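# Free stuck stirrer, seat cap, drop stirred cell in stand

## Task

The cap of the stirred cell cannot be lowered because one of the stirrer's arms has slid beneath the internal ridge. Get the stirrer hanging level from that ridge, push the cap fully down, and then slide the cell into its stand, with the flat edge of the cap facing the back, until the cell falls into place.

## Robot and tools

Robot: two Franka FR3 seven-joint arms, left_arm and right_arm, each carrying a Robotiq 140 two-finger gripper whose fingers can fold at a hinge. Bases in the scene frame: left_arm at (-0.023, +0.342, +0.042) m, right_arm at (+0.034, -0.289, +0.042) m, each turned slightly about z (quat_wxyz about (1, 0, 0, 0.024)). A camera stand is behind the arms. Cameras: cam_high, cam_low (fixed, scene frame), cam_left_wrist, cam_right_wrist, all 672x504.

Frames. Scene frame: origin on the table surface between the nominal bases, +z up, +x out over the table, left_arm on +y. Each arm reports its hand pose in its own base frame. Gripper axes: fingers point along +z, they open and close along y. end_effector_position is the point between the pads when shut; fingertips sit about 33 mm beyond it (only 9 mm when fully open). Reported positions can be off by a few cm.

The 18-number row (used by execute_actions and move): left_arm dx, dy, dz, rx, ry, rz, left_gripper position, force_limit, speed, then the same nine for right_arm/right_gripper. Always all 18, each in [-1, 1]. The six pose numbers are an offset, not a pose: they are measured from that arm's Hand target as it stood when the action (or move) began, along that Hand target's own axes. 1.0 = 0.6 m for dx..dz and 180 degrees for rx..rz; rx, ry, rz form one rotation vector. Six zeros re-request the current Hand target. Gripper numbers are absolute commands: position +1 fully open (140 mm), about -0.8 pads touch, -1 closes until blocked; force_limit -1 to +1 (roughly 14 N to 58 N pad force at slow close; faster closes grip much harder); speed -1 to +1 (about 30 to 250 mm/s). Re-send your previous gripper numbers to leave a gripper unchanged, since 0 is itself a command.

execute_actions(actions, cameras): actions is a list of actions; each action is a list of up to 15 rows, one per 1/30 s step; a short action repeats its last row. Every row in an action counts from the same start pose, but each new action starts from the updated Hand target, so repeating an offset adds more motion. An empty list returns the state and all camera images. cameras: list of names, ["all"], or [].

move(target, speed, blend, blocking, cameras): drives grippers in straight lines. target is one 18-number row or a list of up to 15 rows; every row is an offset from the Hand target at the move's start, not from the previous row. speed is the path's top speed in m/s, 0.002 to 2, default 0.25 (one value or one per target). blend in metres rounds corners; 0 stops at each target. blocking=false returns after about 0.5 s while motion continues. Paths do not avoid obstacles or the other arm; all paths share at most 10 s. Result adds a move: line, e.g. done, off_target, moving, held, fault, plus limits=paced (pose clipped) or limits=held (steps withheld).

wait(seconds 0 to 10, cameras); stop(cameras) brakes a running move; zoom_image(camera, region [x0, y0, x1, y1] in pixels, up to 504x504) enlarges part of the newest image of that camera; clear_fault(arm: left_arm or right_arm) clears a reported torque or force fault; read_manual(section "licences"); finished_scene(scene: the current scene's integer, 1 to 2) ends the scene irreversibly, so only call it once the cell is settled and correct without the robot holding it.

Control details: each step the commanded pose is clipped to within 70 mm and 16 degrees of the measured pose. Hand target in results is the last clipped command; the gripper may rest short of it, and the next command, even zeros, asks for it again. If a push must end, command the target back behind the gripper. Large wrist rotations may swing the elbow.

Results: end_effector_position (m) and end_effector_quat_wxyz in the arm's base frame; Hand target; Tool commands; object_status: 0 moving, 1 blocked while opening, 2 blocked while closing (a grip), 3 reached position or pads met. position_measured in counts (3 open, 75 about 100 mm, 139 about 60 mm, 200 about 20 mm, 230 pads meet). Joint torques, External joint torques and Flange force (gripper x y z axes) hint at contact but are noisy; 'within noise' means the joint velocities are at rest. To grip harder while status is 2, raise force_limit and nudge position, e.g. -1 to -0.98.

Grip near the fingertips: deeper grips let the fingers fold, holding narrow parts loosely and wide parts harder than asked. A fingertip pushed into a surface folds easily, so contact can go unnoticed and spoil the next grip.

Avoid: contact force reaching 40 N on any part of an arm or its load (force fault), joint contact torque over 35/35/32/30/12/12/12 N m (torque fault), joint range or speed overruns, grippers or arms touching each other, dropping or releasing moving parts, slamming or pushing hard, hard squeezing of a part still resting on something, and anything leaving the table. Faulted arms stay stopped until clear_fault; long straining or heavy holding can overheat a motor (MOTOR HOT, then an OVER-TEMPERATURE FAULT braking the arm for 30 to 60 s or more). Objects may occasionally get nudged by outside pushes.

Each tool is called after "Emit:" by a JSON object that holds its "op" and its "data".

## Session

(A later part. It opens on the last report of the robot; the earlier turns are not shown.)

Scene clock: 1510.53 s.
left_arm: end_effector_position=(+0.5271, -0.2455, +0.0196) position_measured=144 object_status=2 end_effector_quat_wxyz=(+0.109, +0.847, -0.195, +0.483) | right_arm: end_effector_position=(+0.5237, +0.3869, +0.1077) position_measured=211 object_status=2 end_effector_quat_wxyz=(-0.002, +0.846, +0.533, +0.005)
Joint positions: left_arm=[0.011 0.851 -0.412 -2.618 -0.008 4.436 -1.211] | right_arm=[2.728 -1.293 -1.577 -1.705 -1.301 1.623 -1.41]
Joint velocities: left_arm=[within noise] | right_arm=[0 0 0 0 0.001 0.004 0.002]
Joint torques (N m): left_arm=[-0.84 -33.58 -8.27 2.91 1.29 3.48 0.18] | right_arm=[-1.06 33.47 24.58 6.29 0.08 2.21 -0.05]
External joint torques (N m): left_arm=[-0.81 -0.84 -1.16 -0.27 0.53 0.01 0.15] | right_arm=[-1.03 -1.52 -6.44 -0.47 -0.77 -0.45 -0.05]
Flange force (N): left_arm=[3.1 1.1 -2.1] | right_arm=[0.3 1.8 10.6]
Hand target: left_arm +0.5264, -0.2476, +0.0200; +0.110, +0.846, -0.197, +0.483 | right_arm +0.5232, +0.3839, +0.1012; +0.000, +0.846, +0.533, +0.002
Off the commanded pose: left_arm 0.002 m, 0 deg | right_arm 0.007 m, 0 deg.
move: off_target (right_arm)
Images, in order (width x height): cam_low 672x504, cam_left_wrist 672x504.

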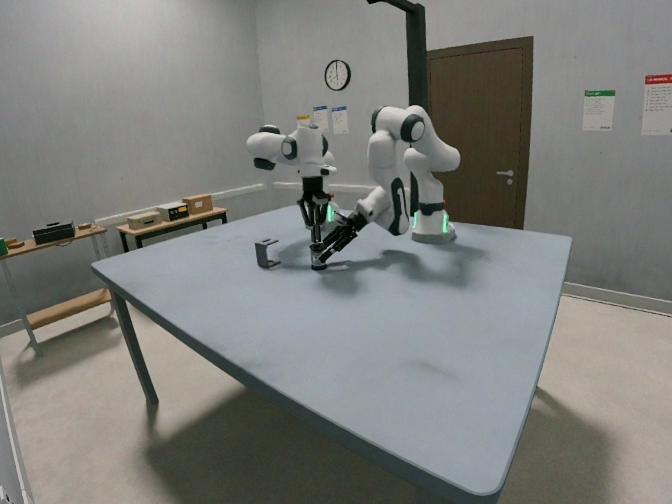

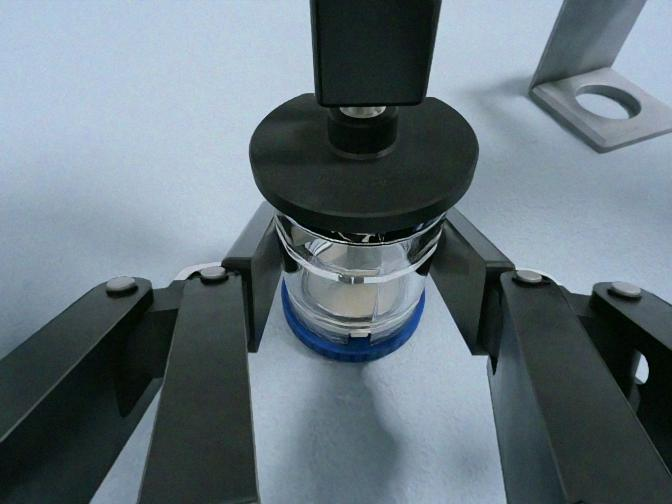

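Emit:
{"op": "move", "data": {"target": [0,0,0,0,0,0,-1,-1,-1,0.0045,0.0,0.01,0,0,0,-1,-0.4,-1], "speed": 0.01, "cameras": ["cam_left_wrist","cam_low"]}}

Emit:
{"op": "zoom_image", "data": {"camera": "cam_low", "region": [290, 225, 350, 285]}}

Emit:
{"op": "zoom_image", "data": {"camera": "cam_left_wrist", "region": [240, 50, 480, 290]}}

Scene clock: 1517.20 s.
left_arm: end_effector_position=(+0.5271, -0.2454, +0.0196) position_measured=144 object_status=2 end_effector_quat_wxyz=(+0.109, +0.847, -0.195, +0.483) | right_arm: end_effector_position=(+0.5257, +0.3917, +0.1059) position_measured=211 object_status=2 end_effector_quat_wxyz=(-0.004, +0.846, +0.533, +0.010)
Joint positions: left_arm=[0.011 0.851 -0.412 -2.618 -0.008 4.436 -1.211] | right_arm=[2.735 -1.293 -1.584 -1.7 -1.303 1.639 -1.41]
Joint torques (N m): left_arm=[-1.02 -33.7 -8.3 3.25 1.34 3.47 0.19] | right_arm=[-0.78 32.32 20.41 6.56 0.14 1.62 -0.13]
External joint torques (N m): left_arm=[-1 -0.88 -1.2 0.05 0.58 -0.01 0.16] | right_arm=[-0.81 -2.95 -10.75 -0.21 -0.71 -1.08 -0.13]
Flange force (N): left_arm=[3.0 1.5 -1.1] | right_arm=[5.6 4.3 16.7]
Hand target: left_arm +0.5264, -0.2476, +0.0200; +0.110, +0.846, -0.197, +0.483 | right_arm +0.5244, +0.3864, +0.0952; +0.000, +0.846, +0.533, +0.002
Off the commanded pose: left_arm 0.002 m, 0 deg | right_arm 0.012 m, 1 deg.
move: off_target (right_arm)
Images, in order (width x height): cam_low 672x504, cam_left_wrist 672x504.

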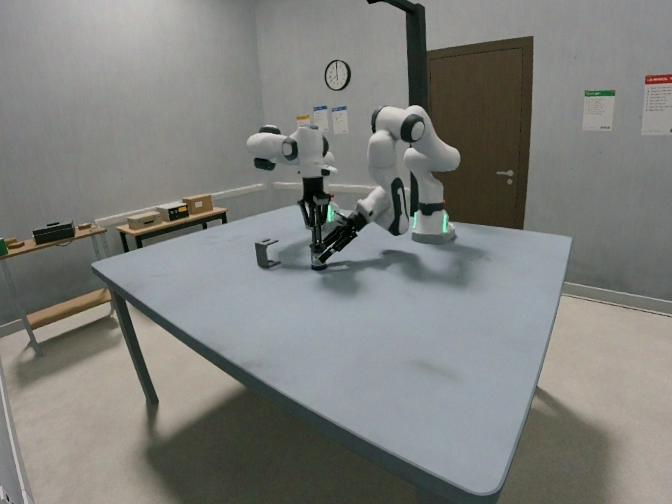

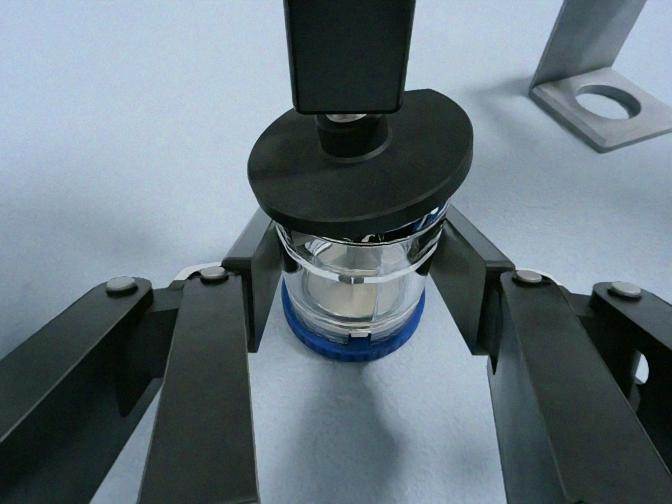

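Scaled by 8.400 from the camera's 672x504 image, which has a finer 960x720 frame.

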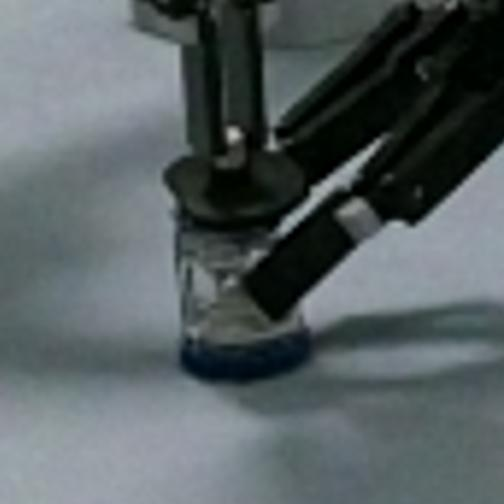

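Scaled by 2.100 from the camera's 672x504 image, which has a finer 960x720 frame.

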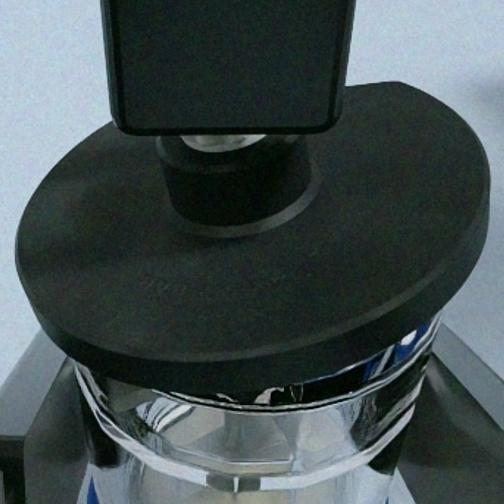

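Emit:
{"op": "move", "data": {"target": [0,0,0,0,0,0,-1,-1,-1,-0.002,0.0,-0.0235,0,0,0,-1,-0.4,-1], "speed": 0.02, "cameras": ["cam_left_wrist","cam_low"]}}

Emit:
{"op": "zoom_image", "data": {"camera": "cam_low", "region": [290, 225, 350, 285]}}

Emit:
{"op": "zoom_image", "data": {"camera": "cam_left_wrist", "region": [240, 50, 480, 290]}}

Scene clock: 1525.70 s.
left_arm: end_effector_position=(+0.5267, -0.2465, +0.0199) position_measured=144 object_status=2 end_effector_quat_wxyz=(+0.110, +0.846, -0.196, +0.483) | right_arm: end_effector_position=(+0.5227, +0.3873, +0.1069) position_measured=211 object_status=2 end_effector_quat_wxyz=(-0.002, +0.846, +0.533, +0.002)
Joint positions: left_arm=[0.011 0.851 -0.413 -2.618 -0.007 4.436 -1.211] | right_arm=[2.734 -1.285 -1.585 -1.698 -1.289 1.625 -1.413]
Joint velocities: left_arm=[within noise] | right_arm=[-0.001 0.001 0 -0.001 0.001 -0.003 -0.001]
Joint torques (N m): left_arm=[0.1 -33.17 -7.33 2.64 0.88 3.31 0.19] | right_arm=[-1.48 38.16 31.25 8.6 1.52 2.23 0]
External joint torques (N m): left_arm=[0.03 -0.43 -0.31 -0.52 0.14 -0.16 0.16] | right_arm=[-1.5 2.86 0.16 1.66 0.66 -0.44 0]
Flange force (N): left_arm=[2.2 -0.5 -2.2] | right_arm=[0.9 2.8 -5.4]
Hand target: left_arm +0.5264, -0.2476, +0.0200; +0.110, +0.846, -0.197, +0.483 | right_arm +0.5239, +0.3853, +0.1093; +0.000, +0.846, +0.533, +0.002
Off the commanded pose: left_arm 0.001 m, 0 deg | right_arm 0.003 m, 0 deg.
move: done
Images, in order (width x height): cam_low 672x504, cam_left_wrist 672x504.

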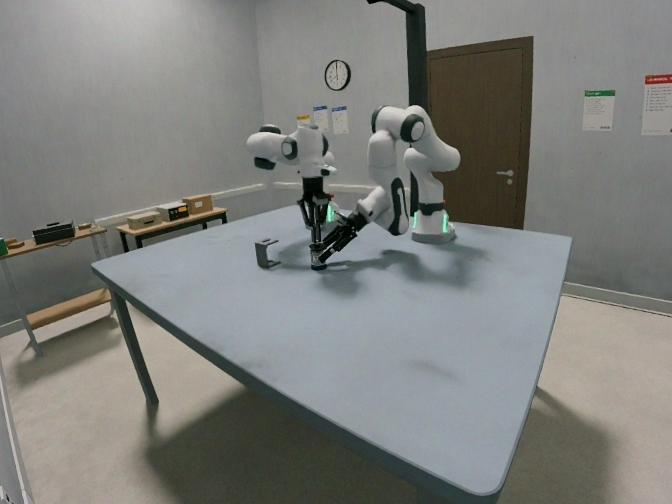

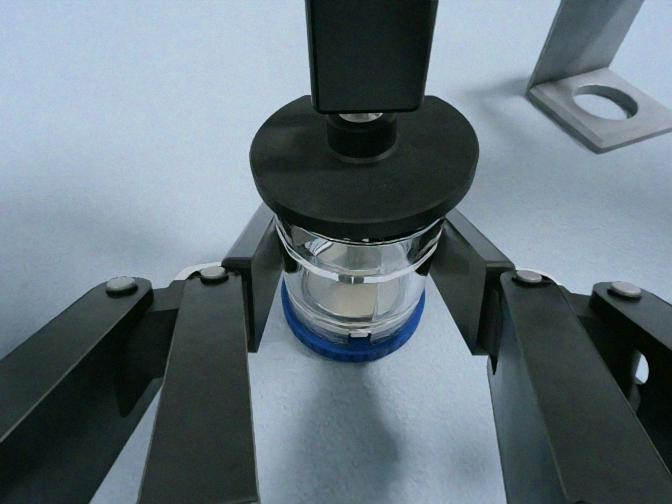

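Scaled by 8.400 from the camera's 672x504 image, which has a finer 960x720 frame.

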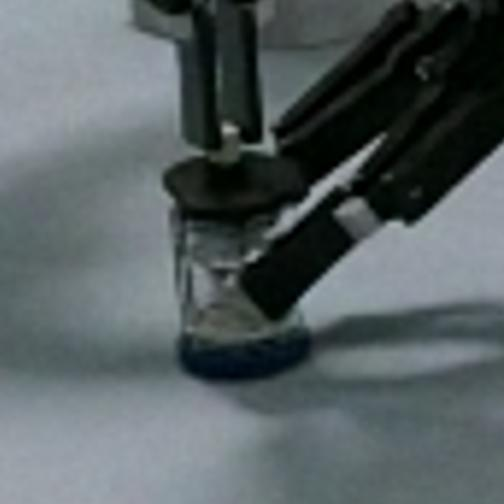

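Scaled by 2.100 from the camera's 672x504 image, which has a finer 960x720 frame.

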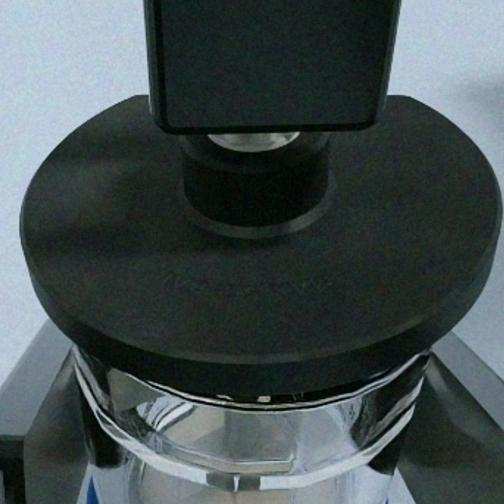

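Emit:
{"op": "move", "data": {"target": [0,0,0,0,0,0,-1,-1,-1,-0.004,0.0,0.012,0,0,0,-1,-0.4,-1], "speed": 0.015, "cameras": ["cam_left_wrist"]}}

Emit:
{"op": "move", "data": {"target": [0,0,0,0,0,0,-1,-1,-1,-0.004,0.0,0.006,0,0,0,-1,-0.4,-1], "speed": 0.015, "cameras": ["cam_left_wrist","cam_low"]}}

Emit:
{"op": "zoom_image", "data": {"camera": "cam_left_wrist", "region": [240, 50, 480, 290]}}

Scene clock: 1535.20 s.
left_arm: end_effector_position=(+0.5265, -0.2467, +0.0197) position_measured=144 object_status=2 end_effector_quat_wxyz=(+0.110, +0.846, -0.196, +0.483) | right_arm: end_effector_position=(+0.5225, +0.3865, +0.1067) position_measured=211 object_status=2 end_effector_quat_wxyz=(-0.002, +0.846, +0.534, +0.004)
Joint positions: left_arm=[0.01 0.851 -0.413 -2.618 -0.007 4.436 -1.211] | right_arm=[2.726 -1.285 -1.584 -1.708 -1.291 1.632 -1.414]
Joint torques (N m): left_arm=[-0.16 -33.98 -7.66 3.45 0.99 3.63 0.18] | right_arm=[-1.41 34.61 25.82 6.69 0.13 2.08 0.06]
External joint torques (N m): left_arm=[-0.06 -1.24 -0.49 0.32 0.22 0.16 0.16] | right_arm=[-1.44 -0.34 -5.21 -0.26 -0.73 -0.59 0.06]
Flange force (N): left_arm=[3.6 -0.3 -1.4] | right_arm=[-1.4 1.4 7.5]
Hand target: left_arm +0.5264, -0.2476, +0.0200; +0.110, +0.846, -0.197, +0.483 | right_arm +0.5228, +0.3831, +0.1021; +0.000, +0.846, +0.533, +0.002
Off the commanded pose: left_arm 0.001 m, 0 deg | right_arm 0.006 m, 0 deg.
move: off_target (right_arm)
Images, in order (width x height): cam_left_wrist 672x504.

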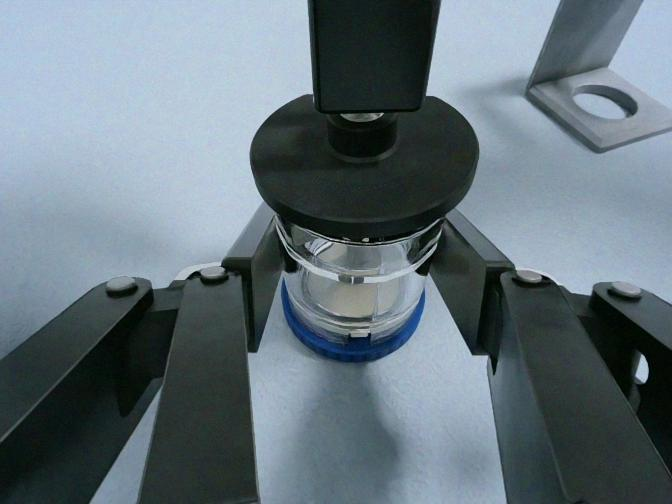

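Scene clock: 1535.97 s.
left_arm: end_effector_position=(+0.5265, -0.2467, +0.0196) position_measured=144 object_status=2 end_effector_quat_wxyz=(+0.110, +0.846, -0.196, +0.483) | right_arm: end_effector_position=(+0.5225, +0.3867, +0.1067) position_measured=211 object_status=2 end_effector_quat_wxyz=(-0.004, +0.845, +0.535, +0.008)
Joint positions: left_arm=[0.01 0.851 -0.413 -2.618 -0.007 4.436 -1.211] | right_arm=[2.718 -1.284 -1.584 -1.718 -1.293 1.642 -1.414]
Joint velocities: left_arm=[within noise] | right_arm=[-0.002 0.001 -0.001 -0.001 -0.001 0.004 -0.001]
Joint torques (N m): left_arm=[-0.43 -33.24 -7.67 3.52 1.01 3.3 0.16] | right_arm=[-1.58 33.2 23.22 6.37 0.16 1.58 0.08]
External joint torques (N m): left_arm=[-0.55 -0.55 -0.7 0.37 0.27 -0.17 0.14] | right_arm=[-1.62 -1.51 -7.9 -0.62 -0.69 -1.13 0.08]
Flange force (N): left_arm=[2.2 0.9 0.7] | right_arm=[-1.0 1.9 11.8]
Hand target: left_arm +0.5264, -0.2476, +0.0200; +0.110, +0.846, -0.197, +0.483 | right_arm +0.5218, +0.3810, +0.0985; +0.000, +0.846, +0.533, +0.002
Off the commanded pose: left_arm 0.001 m, 0 deg | right_arm 0.010 m, 1 deg.
move: off_target (right_arm)
Images, in order (width x height): cam_low 672x504, cam_left_wrist 672x504.

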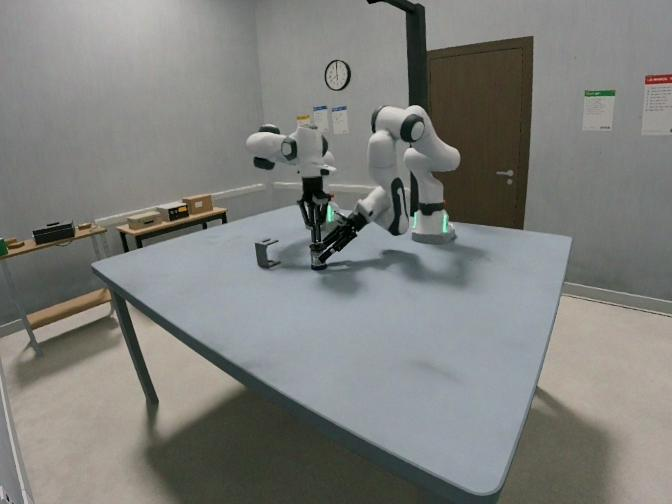

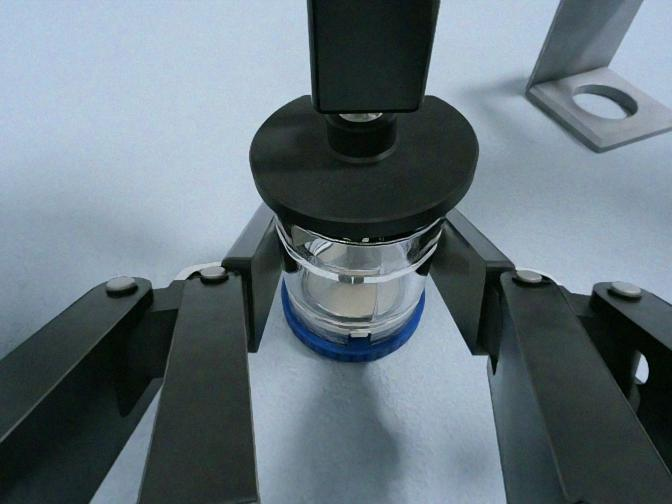

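Scaled by 2.100 from the camera's 672x504 image, which has a finer 960x720 frame.

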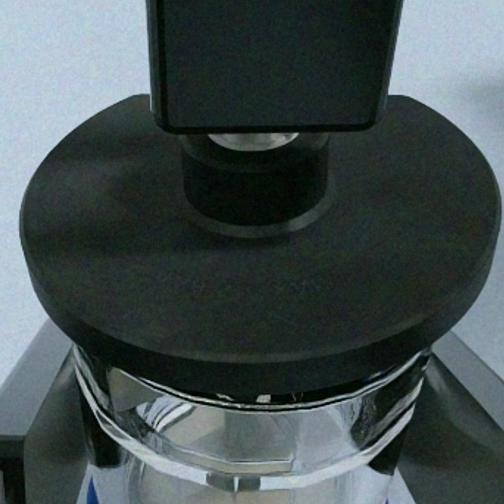

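Emit:
{"op": "move", "data": {"target": [0,0,0,0,0,0,-1,-1,-1,-0.004,0.0,0.007,0,0,0,-1,-0.4,-1], "speed": 0.015}}

Emit:
{"op": "move", "data": {"target": [0,0,0,0,0,0,-1,-1,-1,-0.004,0.0,0.007,0,0,0,-1,-0.4,-1], "speed": 0.015, "cameras": ["cam_left_wrist","cam_low"]}}

Emit:
{"op": "zoom_image", "data": {"camera": "cam_left_wrist", "region": [240, 50, 480, 290]}}

Scene clock: 1542.10 s.
left_arm: end_effector_position=(+0.5264, -0.2467, +0.0196) position_measured=144 object_status=2 end_effector_quat_wxyz=(+0.110, +0.846, -0.196, +0.483) | right_arm: end_effector_position=(+0.5221, +0.3865, +0.1037) position_measured=211 object_status=2 end_effector_quat_wxyz=(-0.005, +0.844, +0.536, +0.011)
Joint positions: left_arm=[0.01 0.851 -0.413 -2.618 -0.007 4.436 -1.211] | right_arm=[2.711 -1.282 -1.59 -1.73 -1.295 1.657 -1.413]
Joint velocities: left_arm=[within noise] | right_arm=[0 0.001 -0.002 0.001 -0.001 0.004 0.001]
Joint torques (N m): left_arm=[0.22 -33.18 -7.29 3.09 0.88 3.3 0.16] | right_arm=[-2.06 33.66 21.68 6.39 0.68 1.21 0.19]
External joint torques (N m): left_arm=[0.25 -0.55 -0.22 -0.01 0.12 -0.16 0.13] | right_arm=[-2.01 -0.78 -9.39 -0.71 -0.16 -1.5 0.19]
Flange force (N): left_arm=[2.3 -1.0 -0.9] | right_arm=[-1.6 1.9 12.2]
Hand target: left_arm +0.5264, -0.2476, +0.0200; +0.110, +0.846, -0.197, +0.483 | right_arm +0.5208, +0.3788, +0.0943; +0.000, +0.846, +0.533, +0.002
Off the commanded pose: left_arm 0.001 m, 0 deg | right_arm 0.012 m, 1 deg.
move: off_target (right_arm)

Scene clock: 1542.87 s.
left_arm: end_effector_position=(+0.5265, -0.2467, +0.0196) position_measured=144 object_status=2 end_effector_quat_wxyz=(+0.110, +0.846, -0.196, +0.483) | right_arm: end_effector_position=(+0.5202, +0.3848, +0.0999) position_measured=211 object_status=2 end_effector_quat_wxyz=(-0.005, +0.844, +0.537, +0.010)
Joint positions: left_arm=[0.01 0.851 -0.413 -2.618 -0.007 4.436 -1.211] | right_arm=[2.704 -1.281 -1.596 -1.742 -1.295 1.665 -1.412]
Joint torques (N m): left_arm=[-0.39 -33.15 -7.69 2.58 0.89 3.31 0.16] | right_arm=[-2.56 33.06 21.16 6.7 0.4 1.35 0.12]
External joint torques (N m): left_arm=[-0.34 -0.43 -0.58 -0.57 0.13 -0.16 0.13] | right_arm=[-2.55 -1.08 -9.83 -0.38 -0.44 -1.35 0.12]
Flange force (N): left_arm=[2.3 0.6 -2.2] | right_arm=[-1.8 3.0 13.5]
Hand target: left_arm +0.5264, -0.2476, +0.0200; +0.110, +0.846, -0.197, +0.483 | right_arm +0.5198, +0.3766, +0.0901; +0.000, +0.846, +0.533, +0.002
Off the commanded pose: left_arm 0.001 m, 0 deg | right_arm 0.013 m, 1 deg.
move: off_target (right_arm)
Images, in order (width x height): cam_low 672x504, cam_left_wrist 672x504.

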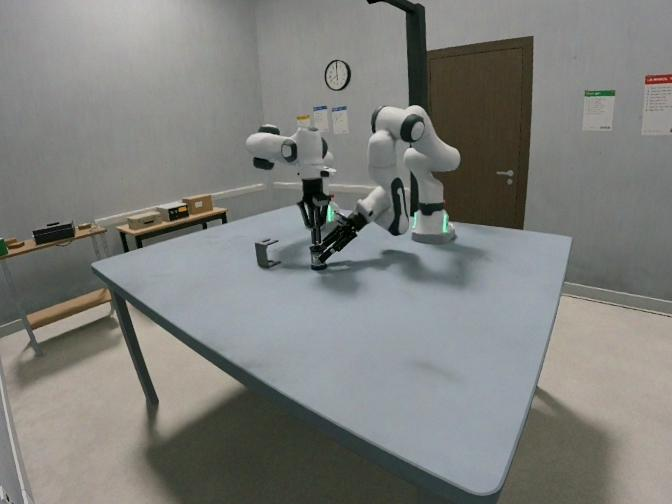

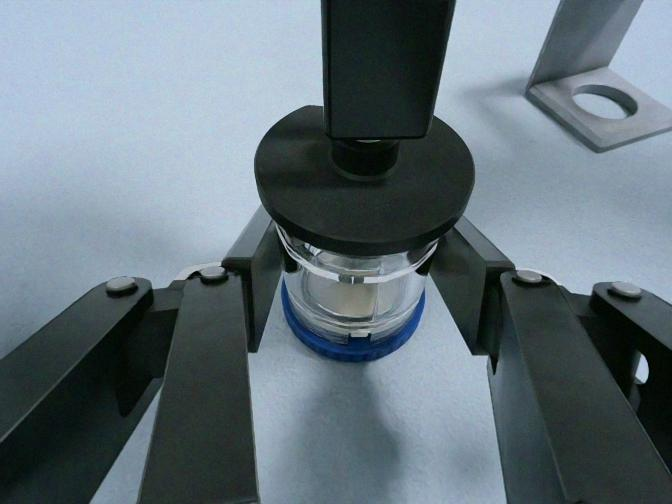

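Scaled by 2.100 from the camera's 672x504 image, which has a finer 960x720 frame.

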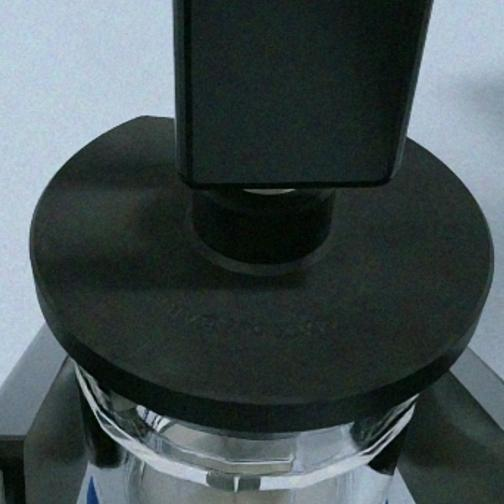

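Emit:
{"op": "move", "data": {"target": [0,0,0,0,0,0,-1,-1,-1,-0.003,0.0,0.006,0,0,0,-1,-0.4,-1], "speed": 0.015, "cameras": ["cam_left_wrist","cam_low"]}}

Emit:
{"op": "zoom_image", "data": {"camera": "cam_low", "region": [290, 225, 350, 285]}}

Emit:
{"op": "zoom_image", "data": {"camera": "cam_left_wrist", "region": [240, 80, 480, 320]}}

Scene clock: 1548.53 s.
left_arm: end_effector_position=(+0.5265, -0.2467, +0.0196) position_measured=144 object_status=2 end_effector_quat_wxyz=(+0.110, +0.846, -0.196, +0.483) | right_arm: end_effector_position=(+0.5200, +0.3846, +0.0982) position_measured=211 object_status=2 end_effector_quat_wxyz=(-0.006, +0.844, +0.537, +0.012)
Joint positions: left_arm=[0.01 0.851 -0.413 -2.618 -0.007 4.436 -1.211] | right_arm=[2.699 -1.277 -1.601 -1.751 -1.295 1.677 -1.411]
Joint velocities: left_arm=[within noise] | right_arm=[0 0.002 -0.003 -0.003 -0.001 0.004 -0.001]
Joint torques (N m): left_arm=[-0.26 -33.18 -7.72 2.74 0.89 3.3 0.18] | right_arm=[-2.7 31.07 19.44 6.81 0.47 1.04 0.18]
External joint torques (N m): left_arm=[-0.35 -0.51 -0.73 -0.4 0.15 -0.17 0.15] | right_arm=[-2.66 -2.83 -11.48 -0.35 -0.37 -1.67 0.18]
Flange force (N): left_arm=[2.7 0.8 -1.9] | right_arm=[-0.4 4.0 17.0]
Hand target: left_arm +0.5264, -0.2476, +0.0200; +0.110, +0.846, -0.197, +0.483 | right_arm +0.5190, +0.3750, +0.0865; +0.000, +0.846, +0.533, +0.002
Off the commanded pose: left_arm 0.001 m, 0 deg | right_arm 0.015 m, 1 deg.
move: off_target (right_arm)
Images, in order (width x height): cam_low 672x504, cam_left_wrist 672x504.

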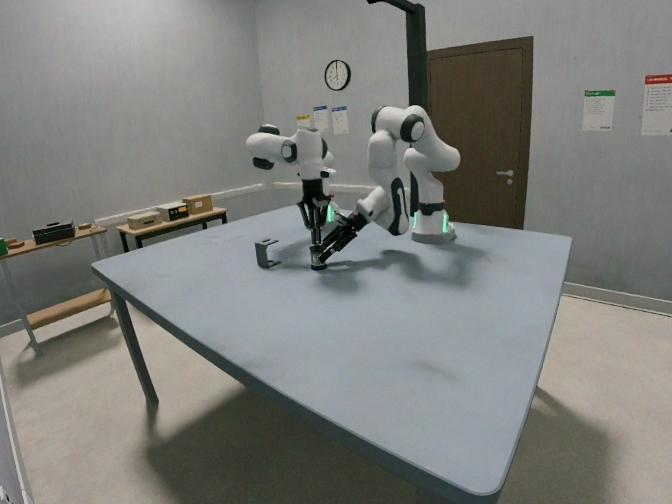

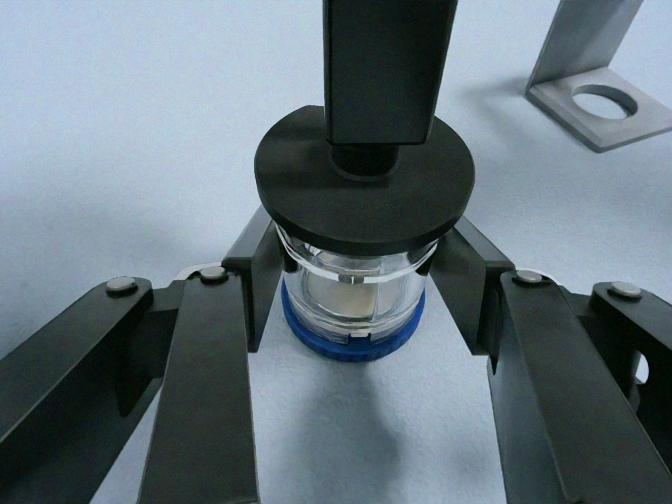

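Scaled by 8.400 from the camera's 672x504 image, which has a finer 960x720 frame.

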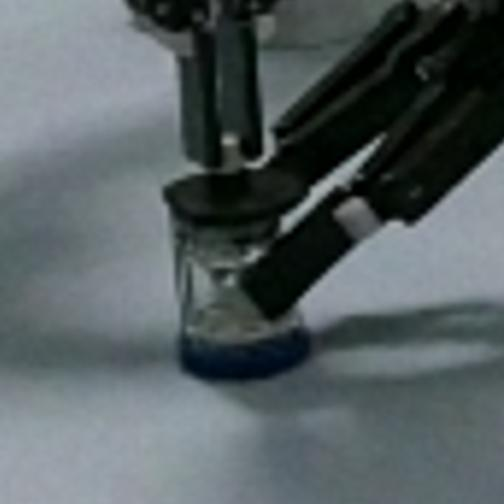

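Scaled by 2.100 from the camera's 672x504 image, which has a finer 960x720 frame.

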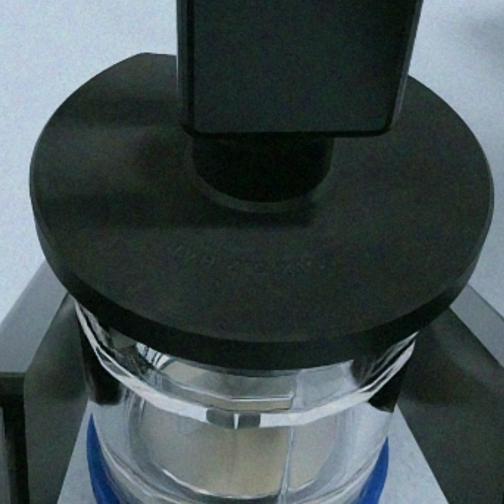

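Emit:
{"op": "move", "data": {"target": [[0,0,0,0,0,0,-1,-1,-1,0.010,0.0,-0.022,0,0,0,-1,-0.4,-1],[0,0,0,0,0,0,-1,-1,-1,0.010,0.0,-0.022,0,0,0,-0.4,-0.4,-1],[0,0,0,0,0,0,-1,-1,-1,0.005,0.0,-0.18,0,0,0,-0.4,-0.4,-1]], "speed": [0.02,0.05,0.1], "cameras": ["cam_left_wrist","cam_low","cam_right_wrist"]}}

Emit:
{"op": "zoom_image", "data": {"camera": "cam_low", "region": [290, 225, 350, 285]}}

Emit:
{"op": "zoom_image", "data": {"camera": "cam_left_wrist", "region": [240, 80, 480, 320]}}

Scene clock: 1563.97 s.
left_arm: end_effector_position=(+0.5261, -0.2479, +0.0197) position_measured=144 object_status=2 end_effector_quat_wxyz=(+0.111, +0.846, -0.197, +0.483) | right_arm: end_effector_position=(+0.5212, +0.3781, +0.1944) position_measured=179 object_status=3 end_effector_quat_wxyz=(-0.001, +0.848, +0.531, +0.004)
Joint positions: left_arm=[0.009 0.851 -0.413 -2.618 -0.006 4.435 -1.211] | right_arm=[2.714 -1.164 -1.495 -1.645 -1.162 1.539 -1.448]
Joint velocities: left_arm=[within noise] | right_arm=[0 0 -0.002 0.001 0 -0.005 -0.005]
Joint torques (N m): left_arm=[0.3 -34.32 -7.28 3.38 0.75 3.75 0.14] | right_arm=[-0.17 35.75 28.25 10.86 1.47 2.32 -0.03]
External joint torques (N m): left_arm=[0.27 -1.53 -0.18 0.15 -0.01 0.28 0.11] | right_arm=[-0.02 2.06 -1.17 1.33 0.62 -0.35 -0.03]
Flange force (N): left_arm=[4.4 -0.8 -2.7] | right_arm=[6.7 3.0 -3.7]
Hand target: left_arm +0.5264, -0.2476, +0.0200; +0.110, +0.846, -0.197, +0.483 | right_arm +0.5200, +0.3775, +0.1945; +0.000, +0.846, +0.533, +0.002
Off the commanded pose: left_arm 0.001 m, 0 deg | right_arm 0.001 m, 0 deg.
move: done; target 2's new numbers were sent with right_arm's hand 0.004 m and 0 deg from that target
Images, in order (width x height): cam_low 672x504, cam_left_wrist 672x504, cam_right_wrist 672x504.

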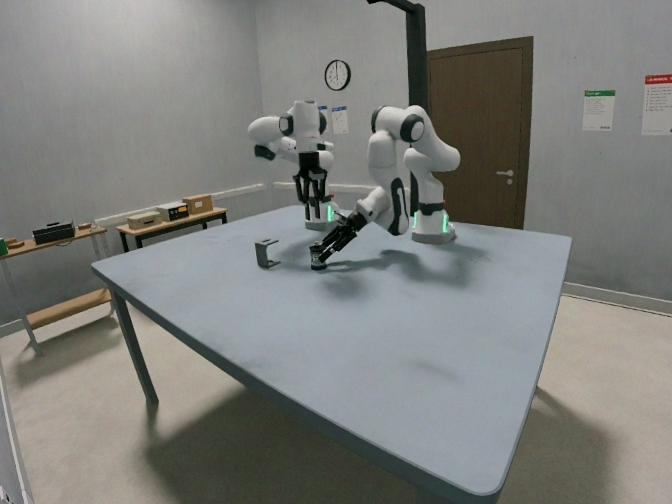

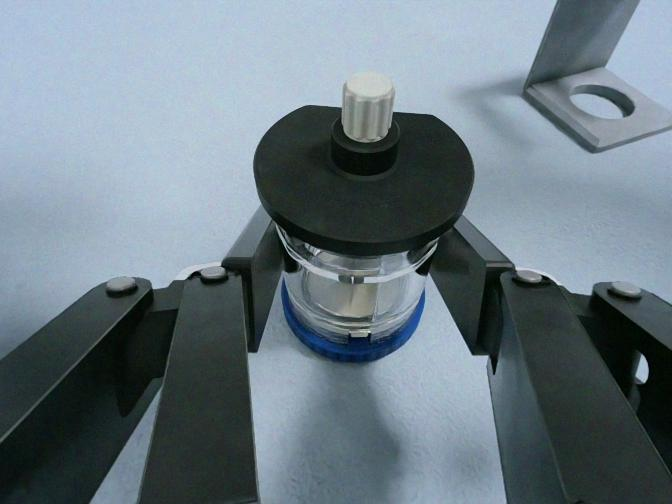

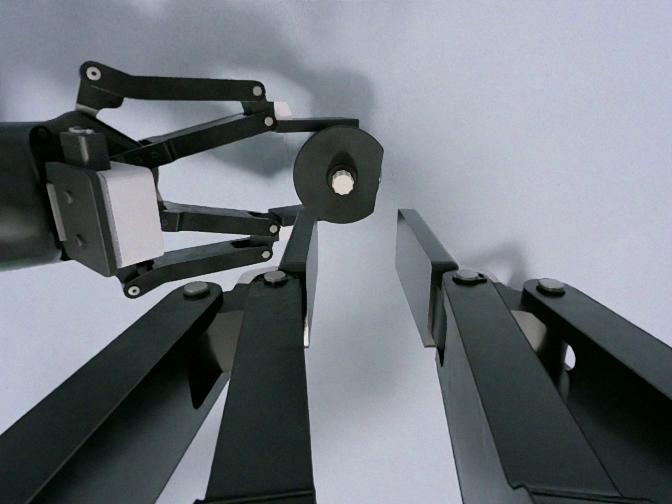

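Scaled by 8.400 from the camera's 672x504 image, which has a finer 960x720 frame.

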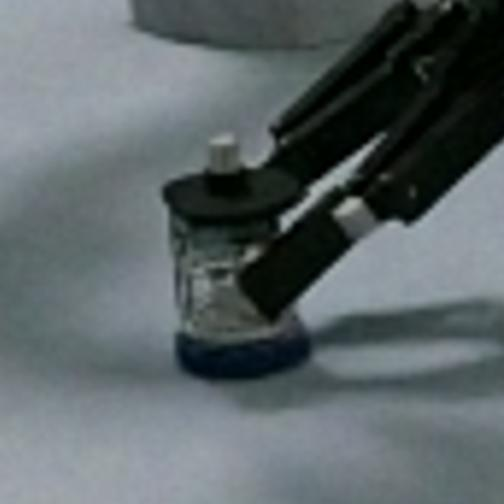

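Scaled by 2.100 from the camera's 672x504 image, which has a finer 960x720 frame.

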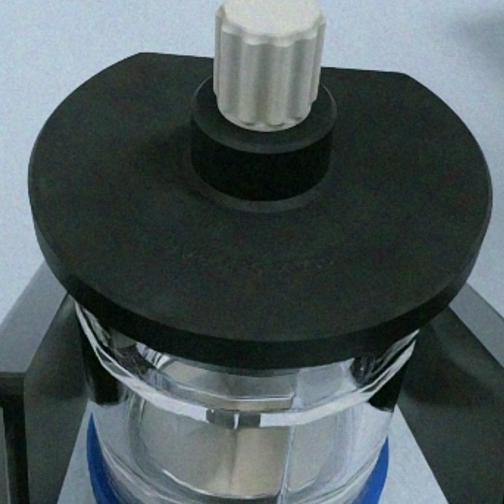

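Emit:
{"op": "move", "data": {"target": [[0,0,0,0,0,0,-1,-1,-1,0,0,-0.25,0,0,0,-0.4,-0.4,-1],[0,0,0,0,0,0,-1,-1,-1,-0.575,0.146,-0.333,0,0,0,-0.4,-0.4,-1]], "speed": 0.25}}

Emit:
{"op": "move", "data": {"target": [[0.0722,0,-0.0417,0,0,0,-1,-1,-1,0,0,0,0,0,0,-0.4,-0.4,-1],[0.139,0.3525,0.074,0.1347,0,-0.0778,-1,-1,-1,0,0,0,0,0,0,-0.4,-0.4,-1]], "speed": 0.1, "cameras": ["cam_left_wrist","cam_low","cam_high"]}}

Scene clock: 1596.97 s.
left_arm: end_effector_position=(+0.5261, -0.2479, +0.0197) position_measured=144 object_status=2 end_effector_quat_wxyz=(+0.111, +0.846, -0.197, +0.483) | right_arm: end_effector_position=(+0.4503, +0.0290, +0.3938) position_measured=179 object_status=3 end_effector_quat_wxyz=(-0.002, +0.848, +0.531, +0.003)
Joint positions: left_arm=[0.009 0.851 -0.413 -2.618 -0.006 4.435 -1.211] | right_arm=[1.896 -1.249 -0.867 -1.879 -0.976 1.067 -1.776]
Joint velocities: left_arm=[within noise] | right_arm=[0.002 -0.002 -0.001 0 0.001 0 -0.005]
Joint torques (N m): left_arm=[0.29 -34.32 -7.27 3.35 0.74 3.75 0.16] | right_arm=[-0.68 24.29 22.7 10.18 0.34 2.36 -0.06]
External joint torques (N m): left_arm=[0.31 -1.59 -0.17 0.19 -0.02 0.28 0.13] | right_arm=[-0.62 0.67 -0.48 0.74 -0.44 -0.29 -0.06]
Flange force (N): left_arm=[4.5 -0.9 -2.7] | right_arm=[0.8 3.0 -2.4]
Hand target: left_arm +0.5264, -0.2476, +0.0200; +0.110, +0.846, -0.197, +0.483 | right_arm +0.4496, +0.0280, +0.3933; +0.000, +0.846, +0.533, +0.002
Off the commanded pose: left_arm 0.001 m, 0 deg | right_arm 0.001 m, 0 deg.
move: done

Scene clock: 1601.80 s.
left_arm: end_effector_position=(+0.5050, -0.4733, +0.0661) position_measured=144 object_status=2 end_effector_quat_wxyz=(-0.010, +0.869, +0.013, +0.495) | right_arm: end_effector_position=(+0.4502, +0.0291, +0.3937) position_measured=179 object_status=3 end_effector_quat_wxyz=(-0.002, +0.847, +0.532, +0.003)
Joint positions: left_arm=[-0.777 1.044 -0.549 -1.647 -1.277 4.425 -0.863] | right_arm=[1.896 -1.249 -0.867 -1.88 -0.976 1.067 -1.779]
Joint velocities: left_arm=[0.001 -0.001 -0.001 -0.002 0.001 0 0.007] | right_arm=[within noise]
Joint torques (N m): left_arm=[-0.25 -50.13 -10.15 14.16 1.29 3.7 0.37] | right_arm=[-0.71 24.78 22.41 10.11 0.66 2.58 -0.21]
External joint torques (N m): left_arm=[-0.16 -2.81 0 0.57 -0.31 0.62 0.35] | right_arm=[-0.67 1.19 -0.77 0.67 -0.12 -0.07 -0.21]
Flange force (N): left_arm=[4.9 -1.3 -3.8] | right_arm=[1.6 3.3 -2.9]
Hand target: left_arm +0.5056, -0.4732, +0.0684; -0.012, +0.868, +0.012, +0.497 | right_arm +0.4496, +0.0280, +0.3933; +0.000, +0.846, +0.533, +0.002
Off the commanded pose: left_arm 0.002 m, 0 deg | right_arm 0.001 m, 0 deg.
move: done
Images, in order (width x height): cam_high 672x504, cam_low 672x504, cam_left_wrist 672x504.

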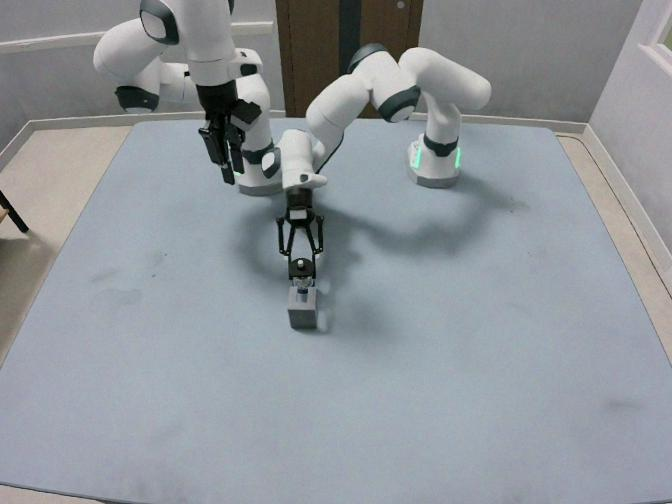

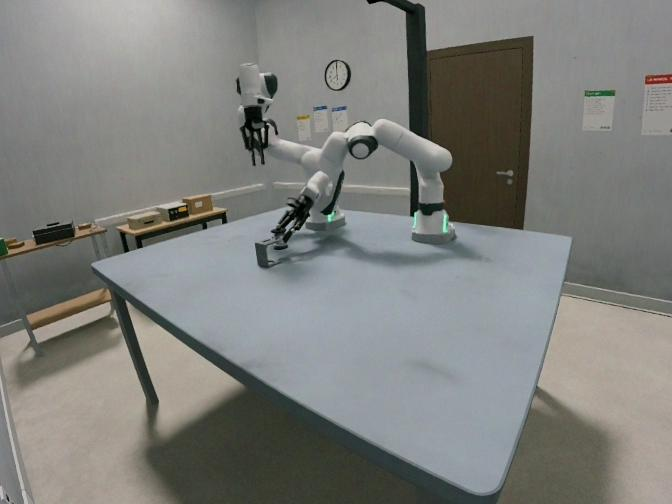

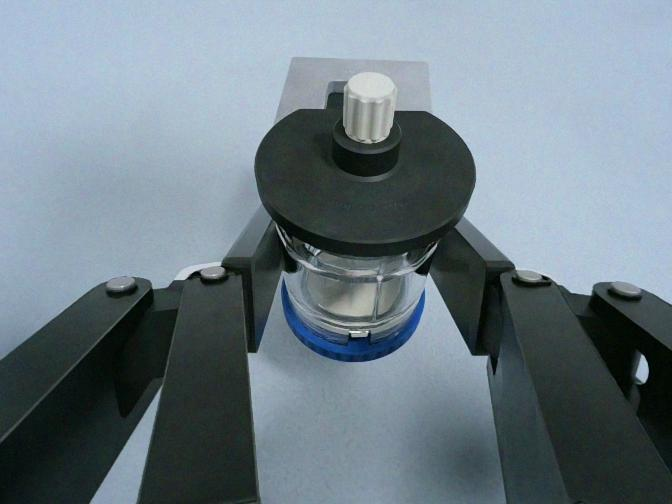

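Emit:
{"op": "zoom_image", "data": {"camera": "cam_low", "region": [245, 215, 315, 280]}}

Emit:
{"op": "zoom_image", "data": {"camera": "cam_left_wrist", "region": [240, 40, 480, 280]}}

Emit:
{"op": "zoom_image", "data": {"camera": "cam_high", "region": [270, 250, 350, 340]}}

Scaled by 7.200 from the camera's 672x504 image, which has a finer 960x720 frame.

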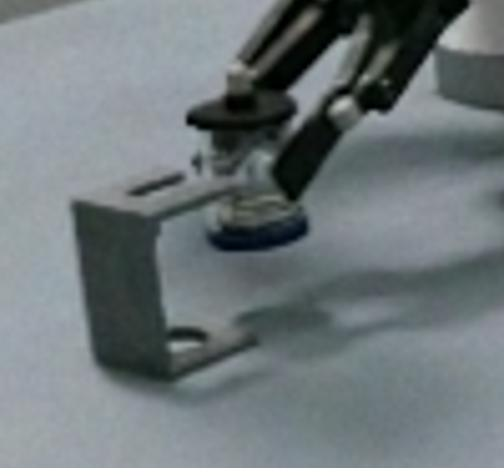

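Scaled by 2.100 from the camera's 672x504 image, which has a finer 960x720 frame.

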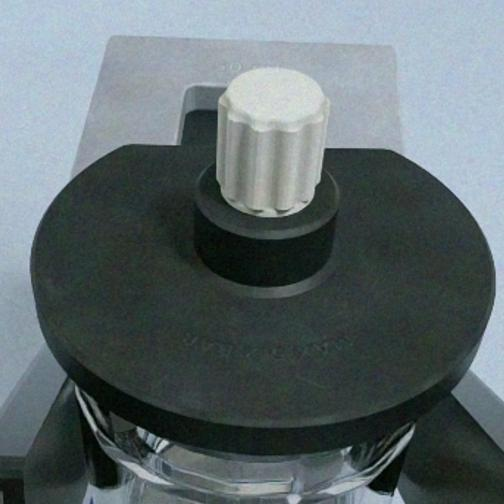

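Scaled by 5.600 from the camera's 672x504 image, which has a finer 960x720 frame.

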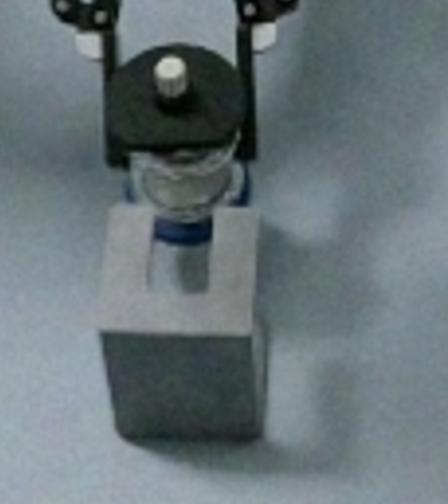

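Emit:
{"op": "move", "data": {"target": [-0.0597,-0.0022,0.0345,-0.0192,0,0.0111,-1,-1,-1,0,0,0,0,0,0,-0.4,-0.4,-1], "speed": 0.06, "cameras": ["cam_left_wrist","cam_low","cam_high"]}}

Emit:
{"op": "zoom_image", "data": {"camera": "cam_low", "region": [245, 215, 315, 280]}}

Emit:
{"op": "zoom_image", "data": {"camera": "cam_left_wrist", "region": [220, 0, 500, 280]}}

Emit:
{"op": "zoom_image", "data": {"camera": "cam_high", "region": [270, 250, 350, 340]}}

Scene clock: 1629.33 s.
left_arm: end_effector_position=(+0.5044, -0.4709, +0.0258) position_measured=144 object_status=2 end_effector_quat_wxyz=(+0.003, +0.868, -0.020, +0.495) | right_arm: end_effector_position=(+0.4502, +0.0291, +0.3937) position_measured=179 object_status=3 end_effector_quat_wxyz=(-0.002, +0.847, +0.532, +0.003)
Joint positions: left_arm=[-0.768 1.09 -0.518 -1.716 -1.163 4.397 -0.946] | right_arm=[1.896 -1.249 -0.867 -1.88 -0.976 1.067 -1.779]
Joint velocities: left_arm=[0.001 -0.001 0 0 0.001 0 -0.007] | right_arm=[within noise]
Joint torques (N m): left_arm=[0.61 -49.05 -10.58 12.22 2.18 3.56 -0.2] | right_arm=[-0.73 24.74 22.42 10.12 0.67 2.58 -0.1]
External joint torques (N m): left_arm=[0.71 -2.73 -0.75 -0.02 0.75 0.37 -0.23] | right_arm=[-0.63 1.15 -0.81 0.63 -0.11 -0.07 -0.1]
Flange force (N): left_arm=[4.4 -8.1 -5.1] | right_arm=[1.7 3.1 -2.7]
Hand target: left_arm +0.5053, -0.4716, +0.0271; +0.006, +0.868, -0.018, +0.497 | right_arm +0.4496, +0.0280, +0.3933; +0.000, +0.846, +0.533, +0.002
Off the commanded pose: left_arm 0.002 m, 0 deg | right_arm 0.001 m, 0 deg.
move: done
Images, in order (width x height): cam_high 672x504, cam_low 672x504, cam_left_wrist 672x504.

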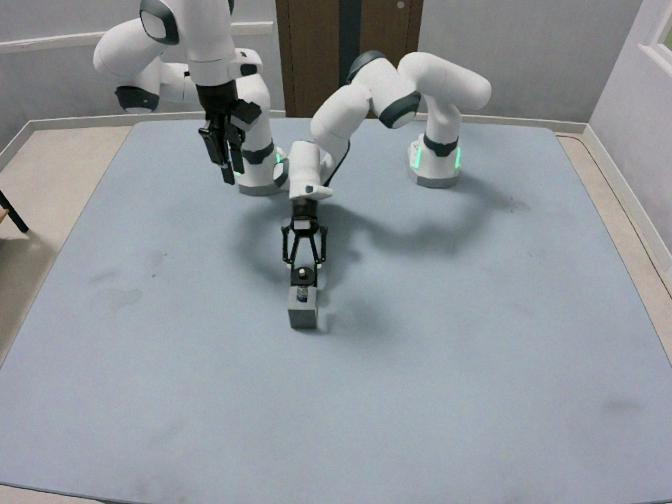

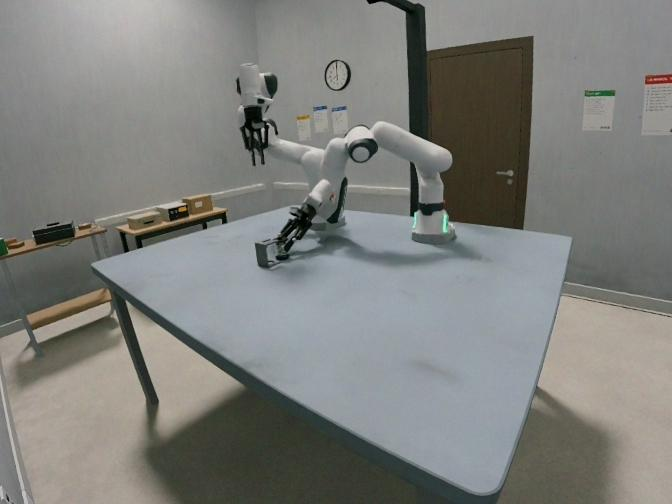

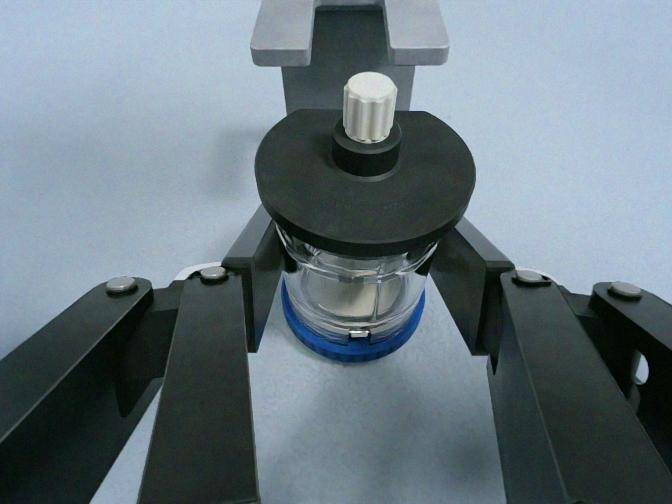

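Scaled by 7.200 from the camera's 672x504 image, which has a finer 960x720 frame.

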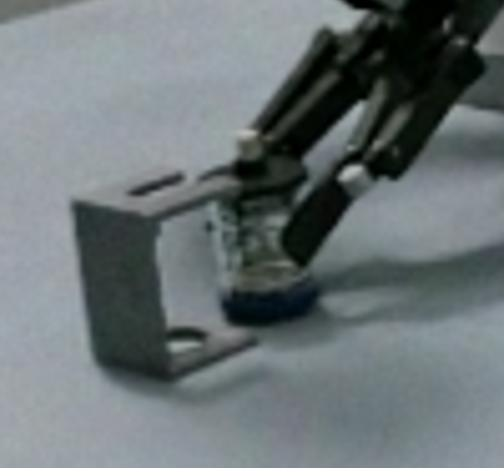

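Scaled by 1.800 from the camera's 672x504 image, which has a finer 960x720 frame.

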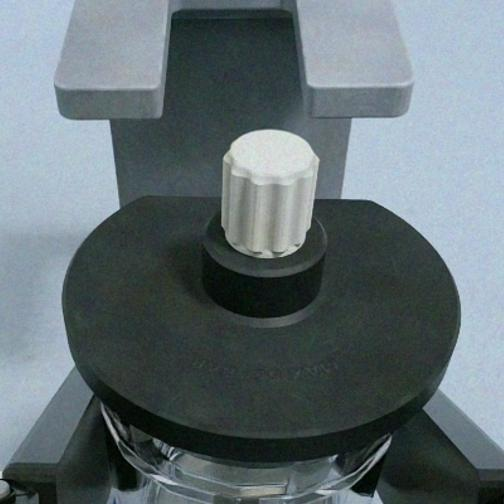

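Scaled by 5.600 from the camera's 672x504 image, which has a finer 960x720 frame.

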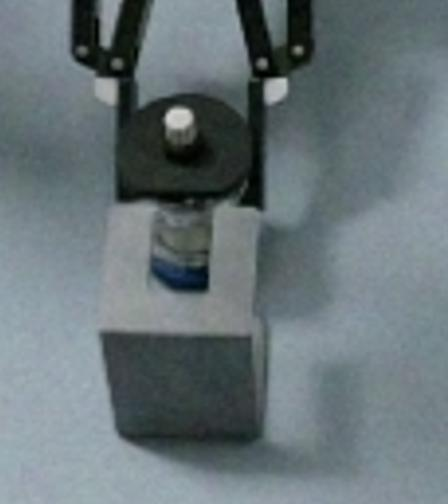

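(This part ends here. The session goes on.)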